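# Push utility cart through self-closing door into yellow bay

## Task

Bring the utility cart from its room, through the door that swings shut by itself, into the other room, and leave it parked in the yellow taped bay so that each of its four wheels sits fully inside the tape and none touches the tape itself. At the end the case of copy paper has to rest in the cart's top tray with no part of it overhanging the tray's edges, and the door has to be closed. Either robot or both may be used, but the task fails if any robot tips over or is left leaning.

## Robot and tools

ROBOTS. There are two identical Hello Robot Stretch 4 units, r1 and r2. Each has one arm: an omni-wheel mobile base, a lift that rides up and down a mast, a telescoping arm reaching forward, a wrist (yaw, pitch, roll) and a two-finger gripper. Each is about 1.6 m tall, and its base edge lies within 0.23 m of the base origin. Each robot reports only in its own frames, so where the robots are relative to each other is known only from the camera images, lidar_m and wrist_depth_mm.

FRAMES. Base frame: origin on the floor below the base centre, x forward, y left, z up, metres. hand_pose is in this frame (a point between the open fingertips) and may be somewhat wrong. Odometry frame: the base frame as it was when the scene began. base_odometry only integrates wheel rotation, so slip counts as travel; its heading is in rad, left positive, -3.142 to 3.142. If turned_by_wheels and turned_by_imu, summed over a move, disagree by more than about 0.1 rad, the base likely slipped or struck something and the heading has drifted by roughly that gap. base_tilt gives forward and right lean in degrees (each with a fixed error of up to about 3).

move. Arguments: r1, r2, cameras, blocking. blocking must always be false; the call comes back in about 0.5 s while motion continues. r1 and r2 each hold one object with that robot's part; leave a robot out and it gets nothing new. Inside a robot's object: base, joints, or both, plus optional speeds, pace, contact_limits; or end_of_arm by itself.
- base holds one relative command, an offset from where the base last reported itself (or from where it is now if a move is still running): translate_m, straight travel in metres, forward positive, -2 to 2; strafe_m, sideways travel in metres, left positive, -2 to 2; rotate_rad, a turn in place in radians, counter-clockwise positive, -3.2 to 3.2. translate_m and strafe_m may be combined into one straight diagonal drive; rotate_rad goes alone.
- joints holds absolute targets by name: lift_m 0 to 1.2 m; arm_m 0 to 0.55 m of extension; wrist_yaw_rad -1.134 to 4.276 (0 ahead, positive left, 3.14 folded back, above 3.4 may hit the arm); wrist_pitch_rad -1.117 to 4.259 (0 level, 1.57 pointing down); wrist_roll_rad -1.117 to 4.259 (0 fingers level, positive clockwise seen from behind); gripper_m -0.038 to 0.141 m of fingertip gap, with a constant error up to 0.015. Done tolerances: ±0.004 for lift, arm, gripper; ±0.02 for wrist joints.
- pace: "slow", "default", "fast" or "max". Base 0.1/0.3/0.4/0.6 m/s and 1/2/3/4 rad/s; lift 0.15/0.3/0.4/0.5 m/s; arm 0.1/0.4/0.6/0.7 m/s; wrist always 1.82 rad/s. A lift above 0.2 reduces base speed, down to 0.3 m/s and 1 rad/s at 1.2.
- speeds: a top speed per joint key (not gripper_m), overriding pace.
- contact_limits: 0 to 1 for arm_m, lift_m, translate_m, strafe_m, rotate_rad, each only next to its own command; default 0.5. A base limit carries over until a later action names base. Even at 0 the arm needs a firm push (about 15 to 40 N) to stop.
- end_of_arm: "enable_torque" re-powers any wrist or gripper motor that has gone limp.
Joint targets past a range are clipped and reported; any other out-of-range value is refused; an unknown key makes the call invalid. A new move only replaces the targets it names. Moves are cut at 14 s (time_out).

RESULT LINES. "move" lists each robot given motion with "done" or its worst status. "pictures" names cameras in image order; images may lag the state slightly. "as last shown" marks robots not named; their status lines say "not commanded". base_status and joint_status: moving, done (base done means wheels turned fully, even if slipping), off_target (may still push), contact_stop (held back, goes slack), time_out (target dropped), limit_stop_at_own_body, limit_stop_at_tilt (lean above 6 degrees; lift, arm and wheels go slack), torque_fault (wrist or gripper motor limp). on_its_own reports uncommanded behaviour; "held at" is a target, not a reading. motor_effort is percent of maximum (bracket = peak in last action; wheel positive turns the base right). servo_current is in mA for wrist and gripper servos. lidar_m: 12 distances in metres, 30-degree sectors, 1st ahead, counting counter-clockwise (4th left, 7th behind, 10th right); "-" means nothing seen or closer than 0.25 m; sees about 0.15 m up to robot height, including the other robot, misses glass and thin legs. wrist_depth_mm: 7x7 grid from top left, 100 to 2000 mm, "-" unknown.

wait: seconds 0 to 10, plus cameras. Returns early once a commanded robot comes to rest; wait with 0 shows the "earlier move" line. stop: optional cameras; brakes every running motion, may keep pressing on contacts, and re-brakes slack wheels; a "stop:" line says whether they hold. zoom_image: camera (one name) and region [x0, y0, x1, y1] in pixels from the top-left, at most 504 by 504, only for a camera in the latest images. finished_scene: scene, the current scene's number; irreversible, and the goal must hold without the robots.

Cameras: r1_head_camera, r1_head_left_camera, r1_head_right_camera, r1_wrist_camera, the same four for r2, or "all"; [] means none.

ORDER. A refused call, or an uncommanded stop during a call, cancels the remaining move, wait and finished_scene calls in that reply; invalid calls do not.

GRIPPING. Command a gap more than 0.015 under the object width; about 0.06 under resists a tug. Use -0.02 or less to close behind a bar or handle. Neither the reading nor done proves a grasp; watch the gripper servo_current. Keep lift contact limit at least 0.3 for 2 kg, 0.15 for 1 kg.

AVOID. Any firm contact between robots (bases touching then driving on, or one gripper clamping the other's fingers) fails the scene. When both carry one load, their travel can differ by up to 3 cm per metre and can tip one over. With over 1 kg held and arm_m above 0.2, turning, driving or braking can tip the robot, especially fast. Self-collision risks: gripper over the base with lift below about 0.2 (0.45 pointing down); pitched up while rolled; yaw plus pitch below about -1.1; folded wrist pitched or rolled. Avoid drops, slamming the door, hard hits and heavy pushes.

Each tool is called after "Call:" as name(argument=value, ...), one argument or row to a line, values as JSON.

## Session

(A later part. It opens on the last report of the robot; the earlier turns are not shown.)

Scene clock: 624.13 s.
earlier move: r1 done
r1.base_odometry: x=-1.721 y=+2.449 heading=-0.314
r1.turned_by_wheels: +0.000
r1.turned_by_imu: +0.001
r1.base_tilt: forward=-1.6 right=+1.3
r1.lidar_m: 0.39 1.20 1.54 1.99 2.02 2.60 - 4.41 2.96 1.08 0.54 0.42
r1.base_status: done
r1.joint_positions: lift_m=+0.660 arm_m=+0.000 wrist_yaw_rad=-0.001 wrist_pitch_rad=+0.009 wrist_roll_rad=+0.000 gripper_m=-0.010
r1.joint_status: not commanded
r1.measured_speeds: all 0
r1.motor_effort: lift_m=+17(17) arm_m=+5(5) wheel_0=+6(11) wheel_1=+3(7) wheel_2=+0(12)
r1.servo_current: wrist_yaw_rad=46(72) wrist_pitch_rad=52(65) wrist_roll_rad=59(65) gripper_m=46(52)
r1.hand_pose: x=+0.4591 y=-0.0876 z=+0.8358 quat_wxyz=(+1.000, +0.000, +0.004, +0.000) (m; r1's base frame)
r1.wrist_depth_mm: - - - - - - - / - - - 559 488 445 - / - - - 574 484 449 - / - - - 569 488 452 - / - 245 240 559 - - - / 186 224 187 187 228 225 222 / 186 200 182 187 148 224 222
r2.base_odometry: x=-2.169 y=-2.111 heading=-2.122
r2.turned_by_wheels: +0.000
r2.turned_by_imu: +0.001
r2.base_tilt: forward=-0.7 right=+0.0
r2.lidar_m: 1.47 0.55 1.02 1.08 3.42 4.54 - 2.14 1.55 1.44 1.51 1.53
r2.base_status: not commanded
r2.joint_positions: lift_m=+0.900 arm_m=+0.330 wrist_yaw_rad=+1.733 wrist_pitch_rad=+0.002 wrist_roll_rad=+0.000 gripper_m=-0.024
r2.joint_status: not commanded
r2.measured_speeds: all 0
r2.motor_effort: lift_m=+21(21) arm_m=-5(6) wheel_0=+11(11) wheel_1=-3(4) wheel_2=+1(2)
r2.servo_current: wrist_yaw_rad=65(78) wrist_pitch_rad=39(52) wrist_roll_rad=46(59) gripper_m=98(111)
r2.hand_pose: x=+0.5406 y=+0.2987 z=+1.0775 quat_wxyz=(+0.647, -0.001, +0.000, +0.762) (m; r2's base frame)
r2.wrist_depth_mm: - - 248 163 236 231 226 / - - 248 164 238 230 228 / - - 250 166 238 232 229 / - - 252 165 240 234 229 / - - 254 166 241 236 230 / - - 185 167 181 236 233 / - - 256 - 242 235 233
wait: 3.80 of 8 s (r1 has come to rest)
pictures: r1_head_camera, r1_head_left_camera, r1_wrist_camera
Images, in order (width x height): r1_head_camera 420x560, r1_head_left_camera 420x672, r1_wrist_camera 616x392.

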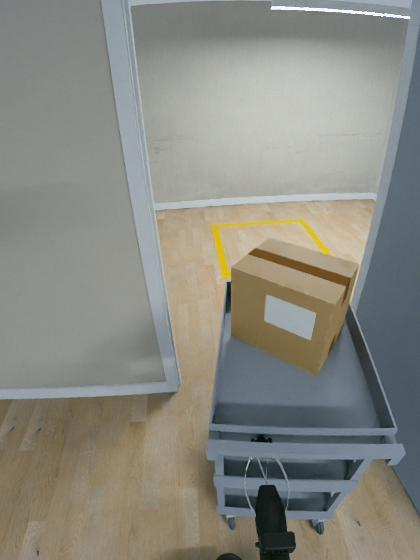

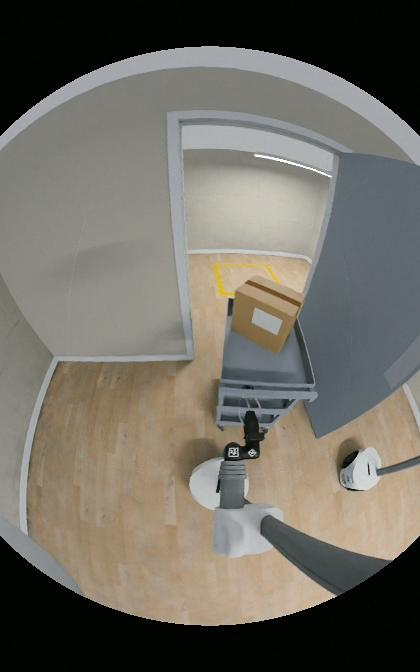

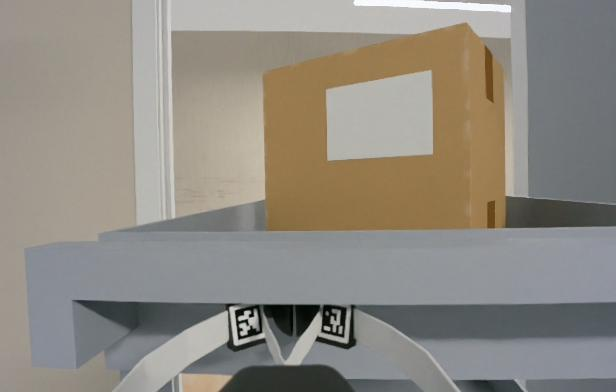

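Call:
move(
  blocking=false,
  r1={"base":{"translate_m":-0.08}},
  cameras=[],
)

Call:
wait(
  seconds=4,
  cameras=[],
)

Call:
move(
  blocking=false,
  r1={"base":{"strafe_m":0.12}},
  cameras=[],
)

Call:
wait(
  seconds=4,
  cameras=[],
)

Call:
move(
  blocking=false,
  r1={"base":{"translate_m":0.3},"pace":"slow"},
  cameras=["r1_wrist_camera"],
)

Call:
wait(
  seconds=8,
  cameras=["r1_head_left_camera","r1_wrist_camera","r1_head_camera"],
)

Scene clock: 640.63 s.
move: r1 moving
r1.base_odometry: x=-1.751 y=+2.459 heading=-0.315
r1.turned_by_wheels: +0.000
r1.turned_by_imu: +0.000
r1.base_tilt: forward=-1.6 right=+1.3
r1.lidar_m: 0.42 1.20 1.60 1.99 2.04 2.58 - 4.40 2.96 1.06 0.92 0.45
r1.base_status: translate_m moving
r1.joint_positions: lift_m=+0.660 arm_m=+0.000 wrist_yaw_rad=+0.000 wrist_pitch_rad=+0.009 wrist_roll_rad=+0.000 gripper_m=-0.010
r1.joint_status: not commanded
r1.measured_speeds: translate_m=-0.120 strafe_m=+0.001 rotate_rad=+0.001 lift_m=+0.000 arm_m=+0.000 wrist_yaw_rad=+0.000 wrist_pitch_rad=+0.000 wrist_roll_rad=+0.000
r1.motor_effort: lift_m=+17(17) arm_m=-4(5) wheel_0=-7(7) wheel_1=-6(7) wheel_2=+9(13)
r1.servo_current: wrist_yaw_rad=72(72) wrist_pitch_rad=52(65) wrist_roll_rad=59(65) gripper_m=46(52)
r1.hand_pose: x=+0.4593 y=-0.0876 z=+0.8358 quat_wxyz=(+1.000, +0.000, +0.004, +0.000) (m; r1's base frame)
r1.wrist_depth_mm: - - - - - - - / - - - 580 496 496 - / - 976 - 585 496 496 - / - 960 - 585 500 492 - / - - - - - - - / 203 241 193 192 246 243 238 / - 263 161 151 142 242 -
r2: as last shown
r2.turned_by_imu: +0.000
r2.base_tilt: forward=-0.7 right=+0.1
r2.lidar_m: 1.47 0.56 1.00 1.08 3.41 4.52 - 2.12 1.52 1.47 1.53 1.53
r2.motor_effort: lift_m=+21(21) arm_m=-5(5) wheel_0=+11(11) wheel_1=-3(4) wheel_2=+2(2)
r2.servo_current: wrist_yaw_rad=72(78) wrist_pitch_rad=39(46) wrist_roll_rad=46(59) gripper_m=98(104)
r2.wrist_depth_mm: - - 248 163 236 231 225 / - - 249 164 236 231 227 / - - 252 166 239 233 229 / - - 252 165 240 233 229 / - - 253 166 241 236 230 / - - 185 167 181 236 232 / - - 255 - 242 235 233
pictures: none
No camera images: "cameras" was empty.

Scene clock: 641.57 s.
earlier move: r1 done
r1.base_odometry: x=-1.797 y=+2.474 heading=-0.315
r1.turned_by_wheels: +0.000
r1.turned_by_imu: +0.000
r1.base_tilt: forward=-1.6 right=+1.3
r1.lidar_m: 0.43 1.30 1.64 1.99 2.01 2.54 - 4.44 2.96 1.05 0.95 0.46
r1.base_status: done
r1.joint_positions: lift_m=+0.660 arm_m=+0.000 wrist_yaw_rad=+0.000 wrist_pitch_rad=+0.009 wrist_roll_rad=+0.000 gripper_m=-0.010
r1.joint_status: not commanded
r1.measured_speeds: all 0
r1.motor_effort: lift_m=+17(17) arm_m=-4(5) wheel_0=-1(8) wheel_1=-1(7) wheel_2=-2(13)
r1.servo_current: wrist_yaw_rad=39(72) wrist_pitch_rad=59(65) wrist_roll_rad=52(72) gripper_m=46(52)
r1.hand_pose: x=+0.4593 y=-0.0876 z=+0.8358 quat_wxyz=(+1.000, +0.000, +0.004, +0.000) (m; r1's base frame)
r1.wrist_depth_mm: - - - - - - - / - - - 580 508 580 - / - - - 591 512 574 - / - - - 597 517 525 - / - - - - - - - / - 225 185 189 - 264 259 / - 139 172 153 141 264 -
r2.base_odometry: x=-2.169 y=-2.111 heading=-2.122
r2.turned_by_wheels: +0.000
r2.turned_by_imu: +0.000
r2.base_tilt: forward=-0.6 right=+0.0
r2.lidar_m: 1.47 0.56 0.99 1.07 3.41 4.57 - 2.13 1.53 1.46 1.52 1.53
r2.base_status: not commanded
r2.joint_positions: lift_m=+0.900 arm_m=+0.330 wrist_yaw_rad=+1.733 wrist_pitch_rad=+0.002 wrist_roll_rad=+0.000 gripper_m=-0.024
r2.joint_status: not commanded
r2.measured_speeds: all 0
r2.motor_effort: lift_m=+21(21) arm_m=-5(5) wheel_0=+11(11) wheel_1=-4(4) wheel_2=+1(2)
r2.servo_current: wrist_yaw_rad=78(78) wrist_pitch_rad=46(46) wrist_roll_rad=39(59) gripper_m=104(111)
r2.hand_pose: x=+0.5406 y=+0.2987 z=+1.0775 quat_wxyz=(+0.647, -0.001, +0.000, +0.762) (m; r2's base frame)
r2.wrist_depth_mm: - - 247 163 236 231 226 / - - 249 165 236 231 227 / - - 251 166 237 233 228 / - - 252 164 239 235 229 / - - 253 167 241 236 230 / - - 185 167 181 236 232 / - - 256 - 243 236 233
wait: 0.93 of 4 s (r1 has come to rest)
pictures: none
No camera images: "cameras" was empty.

Scene clock: 642.07 s.
move: r1 moving
r1.base_odometry: x=-1.786 y=+2.508 heading=-0.315
r1.turned_by_wheels: +0.000
r1.turned_by_imu: +0.000
r1.base_tilt: forward=-1.6 right=+1.3
r1.lidar_m: 0.44 1.30 1.66 1.94 1.99 2.54 - 4.50 3.01 1.09 0.60 0.47
r1.base_status: strafe_m moving
r1.joint_positions: lift_m=+0.660 arm_m=+0.000 wrist_yaw_rad=+0.000 wrist_pitch_rad=+0.009 wrist_roll_rad=+0.000 gripper_m=-0.010
r1.joint_status: not commanded
r1.measured_speeds: translate_m=-0.001 strafe_m=+0.140 rotate_rad=+0.009 lift_m=+0.000 arm_m=+0.000 wrist_yaw_rad=+0.000 wrist_pitch_rad=+0.000 wrist_roll_rad=+0.000
r1.motor_effort: lift_m=+17(17) arm_m=-4(4) wheel_0=-10(11) wheel_1=+11(11) wheel_2=+1(2)
r1.servo_current: wrist_yaw_rad=39(65) wrist_pitch_rad=52(65) wrist_roll_rad=46(59) gripper_m=46(52)
r1.hand_pose: x=+0.4593 y=-0.0876 z=+0.8358 quat_wxyz=(+1.000, +0.000, +0.004, +0.000) (m; r1's base frame)
r1.wrist_depth_mm: - - - - - - - / - - - 591 525 492 - / - - - 609 521 539 - / - - - 609 530 525 - / - - - - - - - / - 216 186 200 180 270 - / - - 160 182 146 - -
r2: as last shown
r2.base_tilt: forward=-0.7 right=+0.0
r2.lidar_m: 1.46 0.57 1.00 1.11 3.38 4.54 - 2.11 1.53 1.46 1.51 1.54
r2.motor_effort: lift_m=+21(21) arm_m=-5(5) wheel_0=+11(11) wheel_1=-3(4) wheel_2=+1(2)
r2.servo_current: wrist_yaw_rad=78(78) wrist_pitch_rad=39(46) wrist_roll_rad=39(59) gripper_m=104(104)
r2.wrist_depth_mm: - - 247 163 236 231 226 / - - 250 164 237 231 227 / - - 251 166 238 232 228 / - - 251 164 240 234 230 / - - 254 166 241 235 230 / - - 185 167 181 236 232 / - - 255 - 243 236 232
pictures: none
No camera images: "cameras" was empty.

Scene clock: 643.13 s.
earlier move: r1 done
r1.base_odometry: x=-1.760 y=+2.588 heading=-0.315
r1.turned_by_wheels: +0.000
r1.turned_by_imu: +0.000
r1.base_tilt: forward=-1.6 right=+1.2
r1.lidar_m: 0.49 1.28 1.63 1.87 1.90 2.42 - 4.61 3.10 1.17 0.57 0.46
r1.base_status: done
r1.joint_positions: lift_m=+0.660 arm_m=+0.000 wrist_yaw_rad=-0.003 wrist_pitch_rad=+0.009 wrist_roll_rad=+0.000 gripper_m=-0.010
r1.joint_status: not commanded
r1.measured_speeds: all 0
r1.motor_effort: lift_m=+17(17) arm_m=-4(4) wheel_0=-1(12) wheel_1=+0(11) wheel_2=+0(2)
r1.servo_current: wrist_yaw_rad=59(65) wrist_pitch_rad=59(65) wrist_roll_rad=46(59) gripper_m=46(52)
r1.hand_pose: x=+0.4591 y=-0.0882 z=+0.8358 quat_wxyz=(+1.000, +0.000, +0.005, -0.001) (m; r1's base frame)
r1.wrist_depth_mm: - - - - - - - / - - - - 574 496 535 / - - - - 574 492 539 / - - - 647 574 500 544 / - - - - - - - / - - 188 200 - 263 257 / - - 161 154 140 265 -
r2.base_odometry: x=-2.169 y=-2.111 heading=-2.122
r2.turned_by_wheels: +0.000
r2.turned_by_imu: +0.000
r2.base_tilt: forward=-0.6 right=+0.0
r2.lidar_m: 1.48 0.55 1.02 1.17 3.40 4.54 - 2.11 1.54 1.47 1.53 1.56
r2.base_status: not commanded
r2.joint_positions: lift_m=+0.900 arm_m=+0.330 wrist_yaw_rad=+1.733 wrist_pitch_rad=+0.002 wrist_roll_rad=+0.000 gripper_m=-0.024
r2.joint_status: not commanded
r2.measured_speeds: all 0
r2.motor_effort: lift_m=+21(21) arm_m=-5(5) wheel_0=+10(11) wheel_1=-3(4) wheel_2=+1(2)
r2.servo_current: wrist_yaw_rad=59(78) wrist_pitch_rad=39(46) wrist_roll_rad=39(59) gripper_m=111(111)
r2.hand_pose: x=+0.5406 y=+0.2987 z=+1.0775 quat_wxyz=(+0.647, -0.001, +0.000, +0.762) (m; r2's base frame)
r2.wrist_depth_mm: - - 249 163 236 230 226 / - - 249 164 237 231 228 / - - 251 166 238 233 229 / - - 252 165 241 234 229 / - - 253 166 241 236 231 / - - 185 167 181 236 233 / - - 256 - 243 235 234
wait: 1.07 of 4 s (r1 has come to rest)
pictures: none
No camera images: "cameras" was empty.

Scene clock: 643.63 s.
move: r1 moving
r1.base_odometry: x=-1.748 y=+2.584 heading=-0.314
r1.turned_by_wheels: +0.000
r1.turned_by_imu: +0.000
r1.base_tilt: forward=-1.6 right=+1.3
r1.lidar_m: 0.47 1.28 1.62 1.88 1.89 2.43 - 4.59 3.12 1.18 0.56 0.46
r1.base_status: translate_m moving
r1.joint_positions: lift_m=+0.660 arm_m=+0.000 wrist_yaw_rad=-0.003 wrist_pitch_rad=+0.009 wrist_roll_rad=+0.000 gripper_m=-0.010
r1.joint_status: not commanded
r1.measured_speeds: translate_m=+0.048 strafe_m=+0.000 rotate_rad=+0.001 lift_m=+0.000 arm_m=+0.000 wrist_yaw_rad=+0.000 wrist_pitch_rad=+0.000 wrist_roll_rad=+0.000
r1.motor_effort: lift_m=+17(17) arm_m=-4(4) wheel_0=+4(6) wheel_1=+5(5) wheel_2=-7(7)
r1.servo_current: wrist_yaw_rad=52(59) wrist_pitch_rad=59(65) wrist_roll_rad=59(59) gripper_m=46(52)
r1.hand_pose: x=+0.4591 y=-0.0882 z=+0.8358 quat_wxyz=(+1.000, +0.000, +0.005, -0.001) (m; r1's base frame)
r1.wrist_depth_mm: - - - - - - - / - - - - 564 484 - / - - - - 559 488 559 / - - - 676 569 488 569 / - - - - - - - / - - 191 189 262 257 251 / - - 172 164 141 256 252
r2: as last shown
r2.base_tilt: forward=-0.6 right=+0.1
r2.lidar_m: 1.48 0.58 1.02 1.20 3.40 4.52 - 2.15 1.54 1.47 1.54 1.55
r2.motor_effort: lift_m=+21(21) arm_m=-5(5) wheel_0=+11(11) wheel_1=-3(4) wheel_2=+1(1)
r2.servo_current: wrist_yaw_rad=65(85) wrist_pitch_rad=46(46) wrist_roll_rad=46(59) gripper_m=98(104)
r2.wrist_depth_mm: - - 248 163 236 231 226 / - - 250 164 236 231 227 / - - 251 166 239 233 229 / - - 252 165 239 234 229 / - - 253 166 241 235 230 / - - 185 167 181 237 233 / - - 256 - 242 236 233
pictures: r1_wrist_camera
Images, in order (width x height): r1_wrist_camera 616x392.

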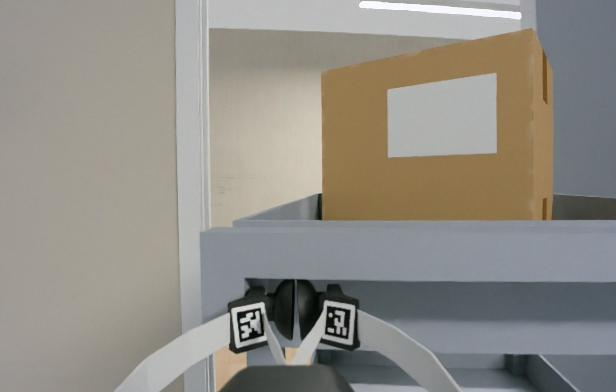

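Scene clock: 647.40 s.
earlier move: r1 done
r1.base_odometry: x=-1.475 y=+2.495 heading=-0.314
r1.turned_by_wheels: +0.000
r1.turned_by_imu: +0.001
r1.base_tilt: forward=-1.6 right=+1.3
r1.lidar_m: 0.42 0.98 1.27 1.88 1.92 2.46 - 4.56 1.23 0.96 0.47 0.42
r1.base_status: done
r1.joint_positions: lift_m=+0.660 arm_m=+0.000 wrist_yaw_rad=+0.001 wrist_pitch_rad=+0.009 wrist_roll_rad=+0.000 gripper_m=-0.010
r1.joint_status: not commanded
r1.measured_speeds: all 0
r1.motor_effort: lift_m=+17(17) arm_m=+5(5) wheel_0=+5(12) wheel_1=+4(7) wheel_2=-2(11)
r1.servo_current: wrist_yaw_rad=46(72) wrist_pitch_rad=59(65) wrist_roll_rad=59(65) gripper_m=39(52)
r1.hand_pose: x=+0.4593 y=-0.0870 z=+0.8358 quat_wxyz=(+1.000, +0.000, +0.005, +0.001) (m; r1's base frame)
r1.wrist_depth_mm: - - - - - 449 397 / - - - - 525 439 402 / - - - - 530 442 397 / - - - - 535 445 399 / - - - 404 488 413 - / - 200 188 190 212 206 - / - 141 246 182 155 205 196
r2.base_odometry: x=-2.169 y=-2.111 heading=-2.122
r2.turned_by_wheels: +0.000
r2.turned_by_imu: +0.001
r2.base_tilt: forward=-0.7 right=+0.1
r2.lidar_m: 1.47 0.57 1.18 1.28 3.42 4.51 - 2.10 1.53 1.44 1.53 1.54
r2.base_status: not commanded
r2.joint_positions: lift_m=+0.900 arm_m=+0.330 wrist_yaw_rad=+1.733 wrist_pitch_rad=+0.002 wrist_roll_rad=+0.000 gripper_m=-0.024
r2.joint_status: not commanded
r2.measured_speeds: all 0
r2.motor_effort: lift_m=+21(21) arm_m=-5(6) wheel_0=+11(12) wheel_1=-3(4) wheel_2=+1(2)
r2.servo_current: wrist_yaw_rad=78(85) wrist_pitch_rad=33(46) wrist_roll_rad=46(59) gripper_m=98(111)
r2.hand_pose: x=+0.5406 y=+0.2987 z=+1.0775 quat_wxyz=(+0.647, -0.001, +0.000, +0.762) (m; r2's base frame)
r2.wrist_depth_mm: - - 247 163 236 230 226 / - - 249 165 237 231 228 / - - 251 166 238 232 229 / - - 252 165 240 234 229 / - - 254 166 242 236 230 / - - 185 167 181 236 232 / - - 256 - 243 236 234
wait: 3.77 of 8 s (r1 has come to rest)
pictures: r1_head_camera, r1_head_left_camera, r1_wrist_camera
Images, in order (width x height): r1_head_camera 420x560, r1_head_left_camera 420x672, r1_wrist_camera 616x392.

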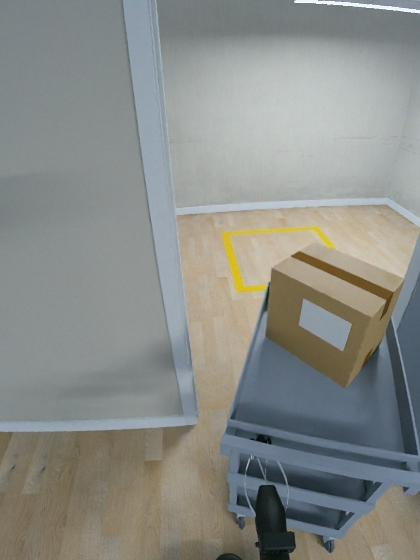

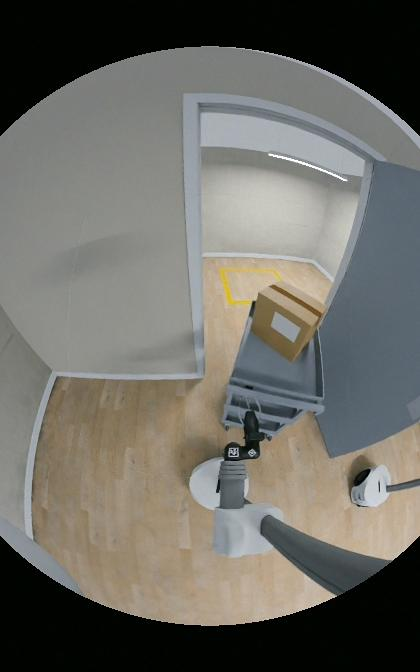

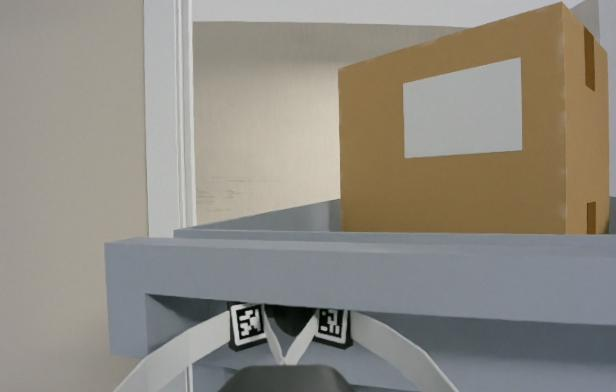

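Call:
move(
  blocking=false,
  r1={"base":{"translate_m":-0.1,"strafe_m":0.07}},
  cameras=[],
)

Call:
wait(
  seconds=4,
  cameras=[],
)

Call:
move(
  blocking=false,
  r1={"base":{"rotate_rad":-0.3}},
  cameras=[],
)

Call:
wait(
  seconds=4,
  cameras=["r1_head_left_camera","r1_wrist_camera","r1_head_camera"],
)

Scene clock: 663.77 s.
move: r1 moving
r1.base_odometry: x=-1.496 y=+2.523 heading=-0.314
r1.turned_by_wheels: +0.000
r1.turned_by_imu: +0.000
r1.base_tilt: forward=-1.6 right=+1.3
r1.lidar_m: 0.44 1.01 1.33 1.87 1.91 2.43 - 4.59 1.24 0.99 0.51 0.42
r1.base_status: translate_m moving; strafe_m moving
r1.joint_positions: lift_m=+0.660 arm_m=+0.000 wrist_yaw_rad=+0.001 wrist_pitch_rad=+0.009 wrist_roll_rad=+0.000 gripper_m=-0.010
r1.joint_status: not commanded
r1.measured_speeds: translate_m=-0.110 strafe_m=+0.076 rotate_rad=-0.003 lift_m=+0.000 arm_m=+0.000 wrist_yaw_rad=+0.000 wrist_pitch_rad=+0.000 wrist_roll_rad=+0.000
r1.motor_effort: lift_m=+17(17) arm_m=-4(5) wheel_0=-13(13) wheel_1=+2(6) wheel_2=+9(10)
r1.servo_current: wrist_yaw_rad=59(59) wrist_pitch_rad=52(59) wrist_roll_rad=52(65) gripper_m=39(46)
r1.hand_pose: x=+0.4594 y=-0.0870 z=+0.8358 quat_wxyz=(+1.000, +0.000, +0.005, +0.001) (m; r1's base frame)
r1.wrist_depth_mm: - - - - - 459 449 / - - - - 535 452 452 / - - - - 539 455 445 / - - - 768 544 459 439 / - - - - - - - / - 213 222 193 236 226 218 / - - 169 149 153 225 219
r2: as last shown
r2.turned_by_imu: +0.000
r2.base_tilt: forward=-0.7 right=+0.0
r2.lidar_m: 1.49 0.57 1.18 1.29 3.39 4.55 - 2.09 1.54 1.46 1.53 1.54
r2.motor_effort: lift_m=+21(21) arm_m=-5(5) wheel_0=+11(11) wheel_1=-4(4) wheel_2=+1(2)
r2.servo_current: wrist_yaw_rad=72(78) wrist_pitch_rad=39(46) wrist_roll_rad=52(59) gripper_m=98(111)
r2.wrist_depth_mm: - - 248 163 236 230 227 / - - 249 164 237 230 227 / - - 251 166 238 231 229 / - - 251 164 241 234 229 / - - 254 166 240 236 231 / - - 185 167 181 236 232 / - - 256 - 243 236 234
pictures: none
No camera images: "cameras" was empty.

Scene clock: 664.90 s.
earlier move: r1 done
r1.base_odometry: x=-1.548 y=+2.593 heading=-0.314
r1.turned_by_wheels: +0.000
r1.turned_by_imu: +0.001
r1.base_tilt: forward=-1.6 right=+1.3
r1.lidar_m: 0.51 1.08 1.41 1.80 1.85 2.36 - 4.69 1.36 1.05 0.56 0.49
r1.base_status: done
r1.joint_positions: lift_m=+0.660 arm_m=+0.000 wrist_yaw_rad=+0.001 wrist_pitch_rad=+0.007 wrist_roll_rad=+0.000 gripper_m=-0.010
r1.joint_status: not commanded
r1.measured_speeds: all 0
r1.motor_effort: lift_m=+17(17) arm_m=-4(5) wheel_0=+1(13) wheel_1=+3(6) wheel_2=+0(10)
r1.servo_current: wrist_yaw_rad=46(72) wrist_pitch_rad=52(59) wrist_roll_rad=59(72) gripper_m=46(52)
r1.hand_pose: x=+0.4594 y=-0.0870 z=+0.8364 quat_wxyz=(+1.000, +0.000, +0.003, +0.001) (m; r1's base frame)
r1.wrist_depth_mm: - - - - - - - / - - - - 647 525 496 / - - - - 627 530 496 / - - - - 634 539 488 / - - - - - - - / - - 187 194 180 291 - / - - 171 151 153 - 798
r2.base_odometry: x=-2.169 y=-2.111 heading=-2.122
r2.turned_by_wheels: +0.000
r2.turned_by_imu: +0.000
r2.base_tilt: forward=-0.7 right=+0.1
r2.lidar_m: 1.46 0.55 1.17 1.30 3.41 4.55 - 2.12 1.53 1.46 1.54 1.53
r2.base_status: not commanded
r2.joint_positions: lift_m=+0.900 arm_m=+0.330 wrist_yaw_rad=+1.733 wrist_pitch_rad=+0.002 wrist_roll_rad=+0.000 gripper_m=-0.024
r2.joint_status: not commanded
r2.measured_speeds: all 0
r2.motor_effort: lift_m=+21(21) arm_m=-5(6) wheel_0=+11(11) wheel_1=-3(4) wheel_2=+2(2)
r2.servo_current: wrist_yaw_rad=65(78) wrist_pitch_rad=39(46) wrist_roll_rad=39(59) gripper_m=104(111)
r2.hand_pose: x=+0.5406 y=+0.2987 z=+1.0775 quat_wxyz=(+0.647, -0.001, +0.000, +0.762) (m; r2's base frame)
r2.wrist_depth_mm: - - 248 163 236 231 226 / - - 250 164 237 231 228 / - - 250 166 239 233 229 / - - 253 164 240 234 229 / - - 253 166 241 236 230 / - - 185 167 181 236 232 / - - 255 - 243 236 235
wait: 1.13 of 4 s (r1 has come to rest)
pictures: none
No camera images: "cameras" was empty.

Scene clock: 665.40 s.
move: r1 moving
r1.base_odometry: x=-1.548 y=+2.593 heading=-0.540
r1.turned_by_wheels: -0.226
r1.turned_by_imu: -0.227
r1.base_tilt: forward=-1.6 right=+1.2
r1.lidar_m: 0.48 1.05 1.19 1.82 1.80 2.06 3.36 4.71 3.55 1.25 1.06 0.51
r1.base_status: rotate_rad moving
r1.joint_positions: lift_m=+0.660 arm_m=+0.000 wrist_yaw_rad=+0.001 wrist_pitch_rad=+0.007 wrist_roll_rad=+0.000 gripper_m=-0.010
r1.joint_status: not commanded
r1.measured_speeds: translate_m=+0.000 strafe_m=-0.001 rotate_rad=-0.567 lift_m=+0.000 arm_m=+0.000 wrist_yaw_rad=+0.000 wrist_pitch_rad=+0.000 wrist_roll_rad=+0.000
r1.motor_effort: lift_m=+17(17) arm_m=-4(4) wheel_0=+3(7) wheel_1=+3(10) wheel_2=+2(7)
r1.servo_current: wrist_yaw_rad=46(59) wrist_pitch_rad=52(59) wrist_roll_rad=59(65) gripper_m=46(46)
r1.hand_pose: x=+0.4594 y=-0.0870 z=+0.8364 quat_wxyz=(+1.000, +0.000, +0.003, +0.001) (m; r1's base frame)
r1.wrist_depth_mm: - - - - - - - / - - - 676 549 1060 - / - - - 647 559 640 - / - - - 654 559 634 - / - 278 - - - - - / - 277 185 194 181 314 - / - 340 171 135 142 - -
r2: as last shown
r2.base_tilt: forward=-0.7 right=+0.0
r2.lidar_m: 1.47 0.55 1.16 1.32 3.43 4.51 - 2.10 1.53 1.46 1.53 1.54
r2.motor_effort: lift_m=+21(21) arm_m=-5(5) wheel_0=+11(11) wheel_1=-4(4) wheel_2=+1(1)
r2.servo_current: wrist_yaw_rad=52(78) wrist_pitch_rad=33(46) wrist_roll_rad=39(52) gripper_m=104(104)
r2.wrist_depth_mm: - - 247 163 235 231 225 / - - 250 164 236 231 227 / - - 250 166 238 232 228 / - - 252 165 239 235 230 / - - 254 166 242 235 230 / - - 185 167 181 236 233 / - - 254 - 243 234 234
pictures: none
No camera images: "cameras" was empty.

Scene clock: 665.97 s.
earlier move: r1 done
r1.base_odometry: x=-1.548 y=+2.593 heading=-0.613
r1.turned_by_wheels: -0.073
r1.turned_by_imu: -0.074
r1.base_tilt: forward=-1.6 right=+1.3
r1.lidar_m: 0.48 1.06 1.14 1.74 1.82 1.98 3.01 4.73 3.74 1.27 1.06 0.52
r1.base_status: done
r1.joint_positions: lift_m=+0.660 arm_m=+0.000 wrist_yaw_rad=+0.001 wrist_pitch_rad=+0.007 wrist_roll_rad=+0.000 gripper_m=-0.010
r1.joint_status: not commanded
r1.measured_speeds: all 0
r1.motor_effort: lift_m=+17(17) arm_m=-4(4) wheel_0=+3(7) wheel_1=+2(10) wheel_2=+2(7)
r1.servo_current: wrist_yaw_rad=52(59) wrist_pitch_rad=46(59) wrist_roll_rad=46(65) gripper_m=46(52)
r1.hand_pose: x=+0.4594 y=-0.0870 z=+0.8364 quat_wxyz=(+1.000, +0.000, +0.003, +0.001) (m; r1's base frame)
r1.wrist_depth_mm: - - - - - - - / - - - 597 647 - - / - - 676 597 640 - - / - - 676 603 627 - - / - - - - - - - / 263 325 187 195 180 342 345 / 820 330 163 135 142 - 353
r2.base_odometry: x=-2.169 y=-2.111 heading=-2.122
r2.turned_by_wheels: +0.000
r2.turned_by_imu: +0.000
r2.base_tilt: forward=-0.7 right=+0.0
r2.lidar_m: 1.45 0.56 1.16 1.30 3.42 4.55 - 2.11 1.54 1.46 1.53 1.53
r2.base_status: not commanded
r2.joint_positions: lift_m=+0.900 arm_m=+0.330 wrist_yaw_rad=+1.733 wrist_pitch_rad=+0.002 wrist_roll_rad=+0.000 gripper_m=-0.024
r2.joint_status: not commanded
r2.measured_speeds: all 0
r2.motor_effort: lift_m=+21(21) arm_m=-5(5) wheel_0=+10(11) wheel_1=-3(4) wheel_2=+1(2)
r2.servo_current: wrist_yaw_rad=72(78) wrist_pitch_rad=39(46) wrist_roll_rad=52(52) gripper_m=98(111)
r2.hand_pose: x=+0.5406 y=+0.2987 z=+1.0775 quat_wxyz=(+0.647, -0.001, +0.000, +0.762) (m; r2's base frame)
r2.wrist_depth_mm: - - 248 163 236 231 226 / - - 249 164 237 231 227 / - - 251 166 238 233 229 / - - 252 165 239 234 229 / - - 254 166 240 236 231 / - - 185 167 180 236 233 / - - 256 - 242 236 234
wait: 0.57 of 4 s (r1 has come to rest)
pictures: r1_head_camera, r1_head_left_camera, r1_wrist_camera
Images, in order (width x height): r1_head_camera 420x560, r1_head_left_camera 420x672, r1_wrist_camera 616x392.

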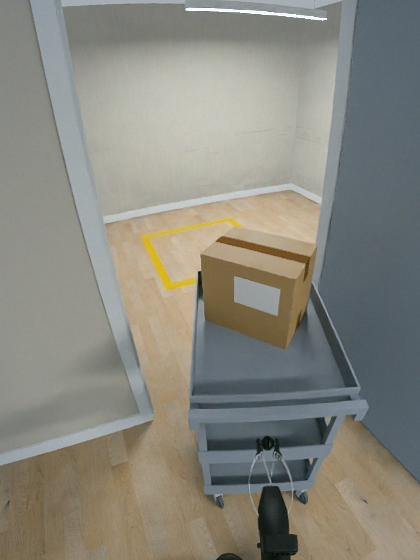

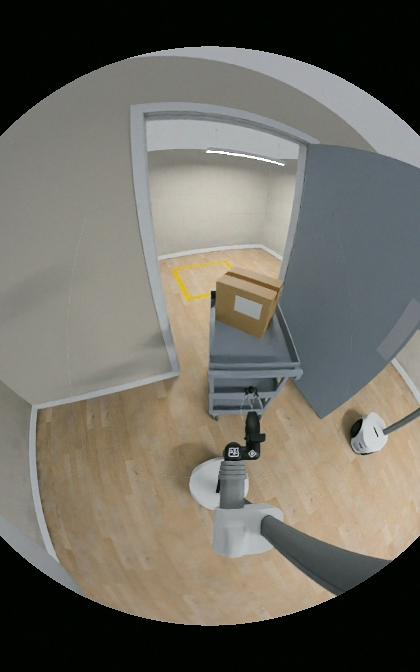

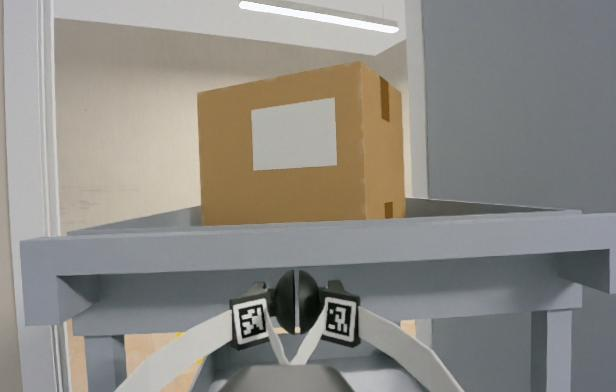

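Call:
move(
  blocking=false,
  r1={"base":{"rotate_rad":0.1}},
  cameras=[],
)

Call:
wait(
  seconds=4,
  cameras=[],
)

Call:
move(
  blocking=false,
  r1={"base":{"strafe_m":-0.1}},
  cameras=[],
)

Call:
wait(
  seconds=4,
  cameras=[],
)

Call:
move(
  blocking=false,
  r1={"base":{"translate_m":0.5},"pace":"slow"},
  cameras=["r1_wrist_camera"],
)

Call:
wait(
  seconds=8,
  cameras=["r1_head_left_camera","r1_wrist_camera","r1_head_camera"],
)

Scene clock: 684.60 s.
move: r1 moving
r1.base_odometry: x=-1.548 y=+2.593 heading=-0.514
r1.turned_by_wheels: +0.100
r1.turned_by_imu: +0.100
r1.base_tilt: forward=-1.5 right=+1.3
r1.lidar_m: 0.49 1.06 1.23 1.83 1.79 2.08 3.53 4.72 3.49 1.26 1.07 0.50
r1.base_status: rotate_rad moving
r1.joint_positions: lift_m=+0.660 arm_m=+0.000 wrist_yaw_rad=+0.001 wrist_pitch_rad=+0.007 wrist_roll_rad=+0.000 gripper_m=-0.010
r1.joint_status: not commanded
r1.measured_speeds: all 0
r1.motor_effort: lift_m=+17(17) arm_m=-4(4) wheel_0=-3(5) wheel_1=-3(6) wheel_2=-1(7)
r1.servo_current: wrist_yaw_rad=52(65) wrist_pitch_rad=46(59) wrist_roll_rad=52(59) gripper_m=46(46)
r1.hand_pose: x=+0.4594 y=-0.0870 z=+0.8364 quat_wxyz=(+1.000, +0.000, +0.003, +0.001) (m; r1's base frame)
r1.wrist_depth_mm: - - - - - - - / - - - 699 554 691 - / - - - 647 554 615 - / - - - 654 564 609 - / - 271 - - - - - / - 272 186 195 181 312 - / - 138 171 135 142 - -
r2: as last shown
r2.lidar_m: 1.48 0.58 1.19 1.32 3.41 4.55 - 2.13 1.53 1.47 1.51 1.55
r2.motor_effort: lift_m=+21(21) arm_m=-5(5) wheel_0=+11(12) wheel_1=-3(4) wheel_2=+1(2)
r2.servo_current: wrist_yaw_rad=65(85) wrist_pitch_rad=39(46) wrist_roll_rad=59(59) gripper_m=104(111)
r2.wrist_depth_mm: - - 248 163 236 231 225 / - - 249 164 237 230 228 / - - 250 165 238 233 228 / - - 252 165 240 234 230 / - - 254 166 241 235 230 / - - 186 167 181 236 233 / - - 256 - 242 235 234
pictures: none
No camera images: "cameras" was empty.

Scene clock: 684.83 s.
earlier move: r1 done
r1.base_odometry: x=-1.548 y=+2.593 heading=-0.514
r1.turned_by_wheels: +0.000
r1.turned_by_imu: +0.000
r1.base_tilt: forward=-1.6 right=+1.3
r1.lidar_m: 0.49 1.06 1.22 1.84 1.83 2.07 3.53 4.75 3.47 1.27 1.06 0.50
r1.base_status: done
r1.joint_positions: lift_m=+0.660 arm_m=+0.000 wrist_yaw_rad=+0.001 wrist_pitch_rad=+0.007 wrist_roll_rad=+0.000 gripper_m=-0.010
r1.joint_status: not commanded
r1.measured_speeds: all 0
r1.motor_effort: lift_m=+17(17) arm_m=-4(4) wheel_0=-2(5) wheel_1=-2(6) wheel_2=-1(7)
r1.servo_current: wrist_yaw_rad=39(65) wrist_pitch_rad=46(59) wrist_roll_rad=46(59) gripper_m=46(46)
r1.hand_pose: x=+0.4594 y=-0.0870 z=+0.8364 quat_wxyz=(+1.000, +0.000, +0.003, +0.001) (m; r1's base frame)
r1.wrist_depth_mm: - - - - - - - / - - - 699 559 715 - / - - - 654 559 691 - / - - - 654 564 621 - / - 272 - - - - - / - 272 186 194 181 312 - / - 340 171 135 142 - -
r2.base_odometry: x=-2.169 y=-2.111 heading=-2.122
r2.turned_by_wheels: +0.000
r2.turned_by_imu: +0.000
r2.base_tilt: forward=-0.7 right=+0.1
r2.lidar_m: 1.46 0.56 1.15 1.30 3.43 4.56 - 2.10 1.54 1.42 1.54 1.55
r2.base_status: not commanded
r2.joint_positions: lift_m=+0.900 arm_m=+0.330 wrist_yaw_rad=+1.733 wrist_pitch_rad=+0.002 wrist_roll_rad=+0.000 gripper_m=-0.024
r2.joint_status: not commanded
r2.measured_speeds: all 0
r2.motor_effort: lift_m=+21(21) arm_m=-5(5) wheel_0=+11(12) wheel_1=-3(4) wheel_2=+1(2)
r2.servo_current: wrist_yaw_rad=85(85) wrist_pitch_rad=39(46) wrist_roll_rad=52(59) gripper_m=98(111)
r2.hand_pose: x=+0.5406 y=+0.2987 z=+1.0775 quat_wxyz=(+0.647, -0.001, +0.000, +0.762) (m; r2's base frame)
r2.wrist_depth_mm: - - 247 163 236 230 227 / - - 250 164 236 231 226 / - - 250 166 238 233 229 / - - 252 165 240 234 229 / - - 254 166 241 235 229 / - - 185 167 181 236 232 / - - 255 - 243 235 233
wait: 0.23 of 4 s (r1 has come to rest)
pictures: none
No camera images: "cameras" was empty.

Scene clock: 685.33 s.
move: r1 moving
r1.base_odometry: x=-1.566 y=+2.561 heading=-0.514
r1.turned_by_wheels: +0.000
r1.turned_by_imu: +0.000
r1.base_tilt: forward=-1.6 right=+1.3
r1.lidar_m: 0.47 1.04 1.23 1.86 1.86 2.11 3.62 4.72 3.42 1.25 1.03 0.51
r1.base_status: strafe_m moving
r1.joint_positions: lift_m=+0.660 arm_m=+0.000 wrist_yaw_rad=+0.001 wrist_pitch_rad=+0.007 wrist_roll_rad=+0.000 gripper_m=-0.010
r1.joint_status: not commanded
r1.measured_speeds: translate_m=+0.000 strafe_m=-0.140 rotate_rad=+0.001 lift_m=+0.000 arm_m=+0.000 wrist_yaw_rad=+0.000 wrist_pitch_rad=+0.000 wrist_roll_rad=+0.000
r1.motor_effort: lift_m=+17(17) arm_m=-4(4) wheel_0=+11(11) wheel_1=-8(10) wheel_2=+1(1)
r1.servo_current: wrist_yaw_rad=59(59) wrist_pitch_rad=52(59) wrist_roll_rad=52(65) gripper_m=46(52)
r1.hand_pose: x=+0.4594 y=-0.0870 z=+0.8364 quat_wxyz=(+1.000, +0.000, +0.003, +0.001) (m; r1's base frame)
r1.wrist_depth_mm: - - - - - - - / - - - 654 554 1042 - / - - - 627 549 699 - / - - - 627 564 691 - / - - - - - - - / - 309 185 195 181 310 - / - 338 179 135 142 - -
r2: as last shown
r2.base_tilt: forward=-0.7 right=+0.0
r2.lidar_m: 1.47 0.55 1.17 1.26 3.43 4.54 - 2.13 1.54 1.46 1.52 1.55
r2.motor_effort: lift_m=+21(21) arm_m=-5(5) wheel_0=+11(11) wheel_1=-3(4) wheel_2=+1(2)
r2.servo_current: wrist_yaw_rad=65(72) wrist_pitch_rad=39(39) wrist_roll_rad=39(52) gripper_m=98(104)
r2.wrist_depth_mm: - - 248 163 236 230 225 / - - 249 164 236 230 227 / - - 250 166 238 232 229 / - - 252 165 240 235 229 / - - 254 165 242 236 230 / - - 185 167 181 236 233 / - - 256 - 242 235 232
pictures: none
No camera images: "cameras" was empty.

Scene clock: 686.30 s.
earlier move: r1 done
r1.base_odometry: x=-1.598 y=+2.506 heading=-0.514
r1.turned_by_wheels: +0.000
r1.turned_by_imu: +0.000
r1.base_tilt: forward=-1.6 right=+1.3
r1.lidar_m: 0.48 0.54 1.24 1.91 1.88 2.17 3.62 4.71 3.36 1.17 0.96 0.49
r1.base_status: done
r1.joint_positions: lift_m=+0.660 arm_m=+0.000 wrist_yaw_rad=+0.001 wrist_pitch_rad=+0.007 wrist_roll_rad=+0.000 gripper_m=-0.010
r1.joint_status: not commanded
r1.measured_speeds: all 0
r1.motor_effort: lift_m=+17(17) arm_m=-4(4) wheel_0=+0(11) wheel_1=+0(10) wheel_2=+0(1)
r1.servo_current: wrist_yaw_rad=59(91) wrist_pitch_rad=52(59) wrist_roll_rad=65(78) gripper_m=46(52)
r1.hand_pose: x=+0.4594 y=-0.0870 z=+0.8364 quat_wxyz=(+1.000, +0.000, +0.003, +0.001) (m; r1's base frame)
r1.wrist_depth_mm: - - - - - - - / - - - 569 640 - - / - - 683 569 627 - - / - - 683 574 585 - - / - - - - - - - / 320 327 186 195 180 307 306 / 338 1708 171 135 142 - 310
r2.base_odometry: x=-2.169 y=-2.111 heading=-2.122
r2.turned_by_wheels: +0.000
r2.turned_by_imu: +0.000
r2.base_tilt: forward=-0.7 right=+0.1
r2.lidar_m: 1.47 0.54 1.18 1.20 3.40 4.55 - 2.09 1.55 1.46 1.54 1.56
r2.base_status: not commanded
r2.joint_positions: lift_m=+0.900 arm_m=+0.330 wrist_yaw_rad=+1.733 wrist_pitch_rad=+0.002 wrist_roll_rad=+0.000 gripper_m=-0.024
r2.joint_status: not commanded
r2.measured_speeds: all 0
r2.motor_effort: lift_m=+21(21) arm_m=-5(5) wheel_0=+11(11) wheel_1=-4(4) wheel_2=+1(2)
r2.servo_current: wrist_yaw_rad=65(85) wrist_pitch_rad=33(46) wrist_roll_rad=46(59) gripper_m=104(104)
r2.hand_pose: x=+0.5406 y=+0.2987 z=+1.0775 quat_wxyz=(+0.647, -0.001, +0.000, +0.762) (m; r2's base frame)
r2.wrist_depth_mm: - - 248 162 236 230 225 / - - 249 164 236 231 227 / - - 251 166 238 232 227 / - - 252 165 239 234 230 / - - 253 165 241 235 230 / - - 186 167 181 237 232 / - - 256 - 241 235 234
wait: 0.97 of 4 s (r1 has come to rest)
pictures: none
No camera images: "cameras" was empty.

Scene clock: 686.80 s.
move: r1 moving
r1.base_odometry: x=-1.587 y=+2.500 heading=-0.513
r1.turned_by_wheels: +0.000
r1.turned_by_imu: +0.000
r1.base_tilt: forward=-1.6 right=+1.3
r1.lidar_m: 0.47 0.54 1.21 1.91 1.91 2.17 3.62 4.71 3.35 1.17 0.96 0.50
r1.base_status: translate_m moving
r1.joint_positions: lift_m=+0.660 arm_m=+0.000 wrist_yaw_rad=+0.001 wrist_pitch_rad=+0.007 wrist_roll_rad=+0.000 gripper_m=-0.010
r1.joint_status: not commanded
r1.measured_speeds: translate_m=+0.048 strafe_m=+0.001 rotate_rad=-0.002 lift_m=+0.000 arm_m=+0.000 wrist_yaw_rad=+0.000 wrist_pitch_rad=+0.000 wrist_roll_rad=+0.000
r1.motor_effort: lift_m=+17(17) arm_m=-4(4) wheel_0=+7(7) wheel_1=+6(7) wheel_2=-5(6)
r1.servo_current: wrist_yaw_rad=65(65) wrist_pitch_rad=52(52) wrist_roll_rad=33(52) gripper_m=46(52)
r1.hand_pose: x=+0.4594 y=-0.0870 z=+0.8364 quat_wxyz=(+1.000, +0.000, +0.003, +0.001) (m; r1's base frame)
r1.wrist_depth_mm: - - - - - - - / - - - 569 621 - - / - - 668 564 574 1205 - / - - 676 569 603 - - / - - - - - - - / 303 314 186 195 180 297 293 / 325 - 171 135 142 - 300
r2: as last shown
r2.base_tilt: forward=-0.7 right=+0.0
r2.lidar_m: 1.47 0.56 1.17 1.19 3.42 4.52 - 2.09 1.54 1.47 1.53 1.55
r2.motor_effort: lift_m=+21(21) arm_m=-5(5) wheel_0=+11(11) wheel_1=-3(4) wheel_2=+1(1)
r2.servo_current: wrist_yaw_rad=78(78) wrist_pitch_rad=39(46) wrist_roll_rad=46(59) gripper_m=104(104)
r2.wrist_depth_mm: - - 247 163 236 230 225 / - - 249 164 237 231 227 / - - 251 165 239 233 228 / - - 251 164 240 235 229 / - - 254 166 241 236 230 / - - 185 167 181 237 233 / - - 256 - 242 236 233
pictures: r1_wrist_camera
Images, in order (width x height): r1_wrist_camera 616x392.

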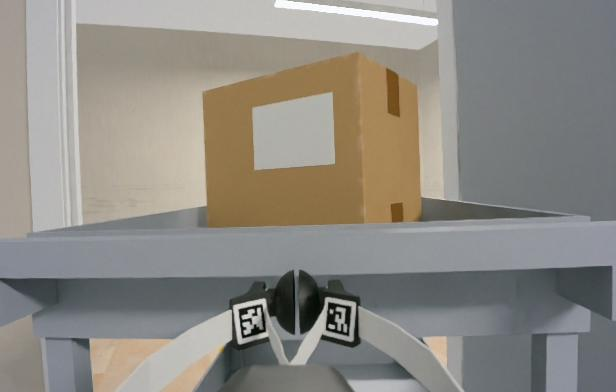

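Scene clock: 692.57 s.
earlier move: r1 done
r1.base_odometry: x=-1.162 y=+2.260 heading=-0.513
r1.turned_by_wheels: +0.000
r1.turned_by_imu: +0.000
r1.base_tilt: forward=-1.6 right=+1.3
r1.lidar_m: 0.38 0.43 0.73 1.22 2.06 2.33 3.92 5.19 1.22 0.80 0.78 0.45
r1.base_status: done
r1.joint_positions: lift_m=+0.660 arm_m=+0.000 wrist_yaw_rad=+0.001 wrist_pitch_rad=+0.009 wrist_roll_rad=+0.000 gripper_m=-0.010
r1.joint_status: not commanded
r1.measured_speeds: all 0
r1.motor_effort: lift_m=+17(17) arm_m=+4(4) wheel_0=+4(11) wheel_1=+4(7) wheel_2=-3(10)
r1.servo_current: wrist_yaw_rad=52(72) wrist_pitch_rad=52(65) wrist_roll_rad=52(65) gripper_m=46(52)
r1.hand_pose: x=+0.4594 y=-0.0870 z=+0.8359 quat_wxyz=(+1.000, +0.000, +0.004, +0.001) (m; r1's base frame)
r1.wrist_depth_mm: - - - - - - 676 / - - 544 469 609 - 683 / - - 554 473 609 - 699 / - - 554 473 564 - 691 / 351 455 517 466 - - - / 238 237 186 187 234 233 - / 241 238 185 179 148 234 234
r2.base_odometry: x=-2.169 y=-2.111 heading=-2.122
r2.turned_by_wheels: +0.000
r2.turned_by_imu: +0.001
r2.base_tilt: forward=-0.6 right=+0.1
r2.lidar_m: 1.47 0.54 1.26 3.28 3.38 4.50 - 2.10 1.54 1.46 1.54 1.55
r2.base_status: not commanded
r2.joint_positions: lift_m=+0.900 arm_m=+0.330 wrist_yaw_rad=+1.733 wrist_pitch_rad=+0.002 wrist_roll_rad=+0.000 gripper_m=-0.024
r2.joint_status: not commanded
r2.measured_speeds: all 0
r2.motor_effort: lift_m=+21(21) arm_m=-5(6) wheel_0=+11(12) wheel_1=-3(4) wheel_2=+1(2)
r2.servo_current: wrist_yaw_rad=65(85) wrist_pitch_rad=46(46) wrist_roll_rad=52(65) gripper_m=104(111)
r2.hand_pose: x=+0.5406 y=+0.2987 z=+1.0775 quat_wxyz=(+0.647, -0.001, +0.000, +0.762) (m; r2's base frame)
r2.wrist_depth_mm: - - 247 163 236 230 225 / - - 248 164 236 231 227 / - - 250 165 239 232 228 / - - 251 165 239 235 230 / - - 255 166 242 236 229 / - - 185 167 180 236 233 / - - 256 - 242 235 234
wait: 5.77 of 8 s (r1 has come to rest)
pictures: r1_head_camera, r1_head_left_camera, r1_wrist_camera
Images, in order (width x height): r1_head_camera 420x560, r1_head_left_camera 420x672, r1_wrist_camera 616x392.

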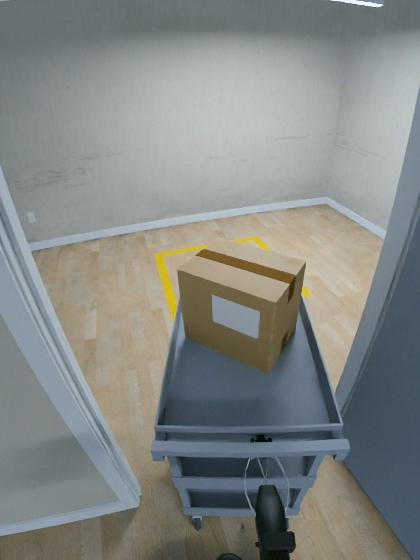

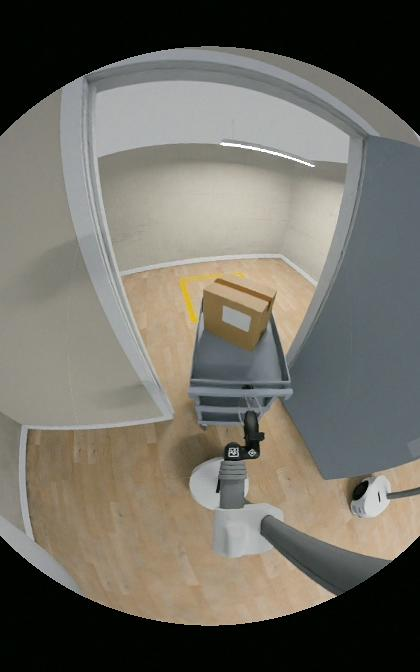

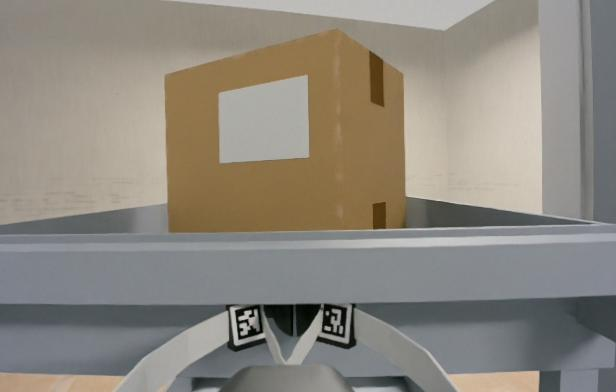

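Call:
move(
  blocking=false,
  r1={"base":{"translate_m":0.6,"strafe_m":0.01},"pace":"slow"},
  cameras=[],
)

Call:
wait(
  seconds=8,
  cameras=["r1_head_left_camera","r1_wrist_camera","r1_head_camera"],
)

Scene clock: 707.83 s.
move: r1 moving
r1.base_odometry: x=-1.151 y=+2.254 heading=-0.513
r1.turned_by_wheels: +0.000
r1.turned_by_imu: +0.000
r1.base_tilt: forward=-1.6 right=+1.2
r1.lidar_m: 0.38 0.41 0.70 1.20 2.06 2.35 3.92 5.19 1.24 0.80 0.77 0.45
r1.base_status: translate_m moving; strafe_m moving
r1.joint_positions: lift_m=+0.660 arm_m=+0.000 wrist_yaw_rad=+0.001 wrist_pitch_rad=+0.009 wrist_roll_rad=+0.000 gripper_m=-0.010
r1.joint_status: not commanded
r1.measured_speeds: translate_m=+0.048 strafe_m=+0.001 rotate_rad=-0.001 lift_m=+0.000 arm_m=+0.000 wrist_yaw_rad=+0.000 wrist_pitch_rad=+0.000 wrist_roll_rad=+0.000
r1.motor_effort: lift_m=+17(17) arm_m=+4(4) wheel_0=+7(8) wheel_1=+4(7) wheel_2=-7(8)
r1.servo_current: wrist_yaw_rad=52(59) wrist_pitch_rad=52(65) wrist_roll_rad=33(59) gripper_m=46(46)
r1.hand_pose: x=+0.4594 y=-0.0870 z=+0.8359 quat_wxyz=(+1.000, +0.000, +0.004, +0.001) (m; r1's base frame)
r1.wrist_depth_mm: - - - - - - 683 / - - 544 466 615 - 683 / - - 549 469 603 - 691 / - - 554 473 564 - 654 / 353 459 517 469 - - - / 238 237 187 186 234 232 - / 239 237 185 179 149 234 232
r2: as last shown
r2.turned_by_imu: +0.000
r2.base_tilt: forward=-0.7 right=+0.1
r2.lidar_m: 1.47 0.55 1.25 3.28 3.38 4.55 - 2.13 1.53 1.48 1.52 1.53
r2.motor_effort: lift_m=+21(21) arm_m=-5(6) wheel_0=+11(11) wheel_1=-3(4) wheel_2=+1(2)
r2.servo_current: wrist_yaw_rad=78(85) wrist_pitch_rad=39(46) wrist_roll_rad=59(59) gripper_m=111(111)
r2.wrist_depth_mm: - - 248 163 236 231 226 / - - 250 164 236 231 227 / - - 250 166 238 233 229 / - - 252 165 240 234 229 / - - 254 166 240 236 231 / - - 185 167 181 236 233 / - - 256 - 242 236 233
pictures: none
No camera images: "cameras" was empty.

Scene clock: 714.60 s.
earlier move: r1 done
r1.base_odometry: x=-0.635 y=+1.975 heading=-0.513
r1.turned_by_wheels: +0.000
r1.turned_by_imu: +0.001
r1.base_tilt: forward=-1.6 right=+1.3
r1.lidar_m: 0.38 0.39 2.64 0.36 2.24 2.54 - 5.46 0.74 0.57 0.57 0.46
r1.base_status: done
r1.joint_positions: lift_m=+0.660 arm_m=+0.000 wrist_yaw_rad=+0.001 wrist_pitch_rad=+0.009 wrist_roll_rad=+0.000 gripper_m=-0.010
r1.joint_status: not commanded
r1.measured_speeds: all 0
r1.motor_effort: lift_m=+17(17) arm_m=+4(4) wheel_0=+5(9) wheel_1=+2(8) wheel_2=-2(8)
r1.servo_current: wrist_yaw_rad=52(72) wrist_pitch_rad=46(65) wrist_roll_rad=52(72) gripper_m=52(52)
r1.hand_pose: x=+0.4594 y=-0.0870 z=+0.8359 quat_wxyz=(+1.000, +0.000, +0.004, +0.001) (m; r1's base frame)
r1.wrist_depth_mm: - - - - - - - / - 569 500 469 - - - / - 569 496 469 - - - / - 574 508 469 - - - / 221 544 484 462 - - - / 220 224 181 186 241 249 - / 221 224 186 184 149 251 259
r2.base_odometry: x=-2.169 y=-2.111 heading=-2.122
r2.turned_by_wheels: +0.000
r2.turned_by_imu: +0.001
r2.base_tilt: forward=-0.6 right=+0.1
r2.lidar_m: 1.48 0.57 2.13 3.26 3.40 4.52 - 2.12 1.53 1.47 1.53 1.54
r2.base_status: not commanded
r2.joint_positions: lift_m=+0.900 arm_m=+0.330 wrist_yaw_rad=+1.733 wrist_pitch_rad=+0.002 wrist_roll_rad=+0.000 gripper_m=-0.024
r2.joint_status: not commanded
r2.measured_speeds: all 0
r2.motor_effort: lift_m=+21(21) arm_m=-5(6) wheel_0=+11(11) wheel_1=-4(4) wheel_2=+1(2)
r2.servo_current: wrist_yaw_rad=72(85) wrist_pitch_rad=46(46) wrist_roll_rad=46(65) gripper_m=104(111)
r2.hand_pose: x=+0.5406 y=+0.2987 z=+1.0775 quat_wxyz=(+0.647, -0.001, +0.000, +0.762) (m; r2's base frame)
r2.wrist_depth_mm: - - 247 162 236 231 225 / - - 249 165 237 231 227 / - - 250 166 239 232 229 / - - 251 164 239 233 229 / - - 253 166 242 236 230 / - - 185 167 181 236 233 / - - 256 - 242 236 234
wait: 6.77 of 8 s (r1 has come to rest)
pictures: r1_head_camera, r1_head_left_camera, r1_wrist_camera
Images, in order (width x height): r1_head_camera 420x560, r1_head_left_camera 420x672, r1_wrist_camera 616x392.

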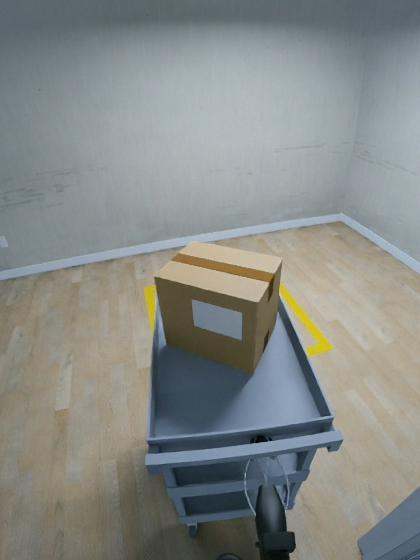

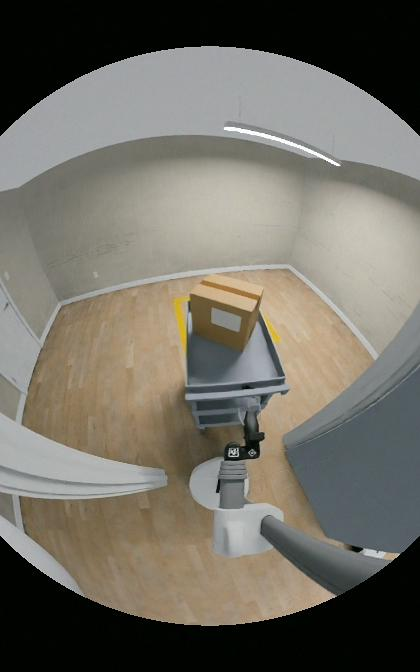

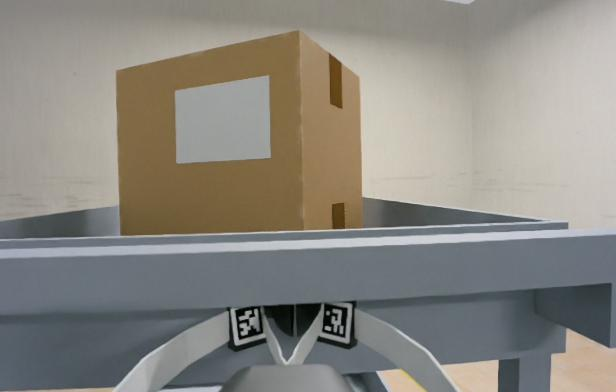

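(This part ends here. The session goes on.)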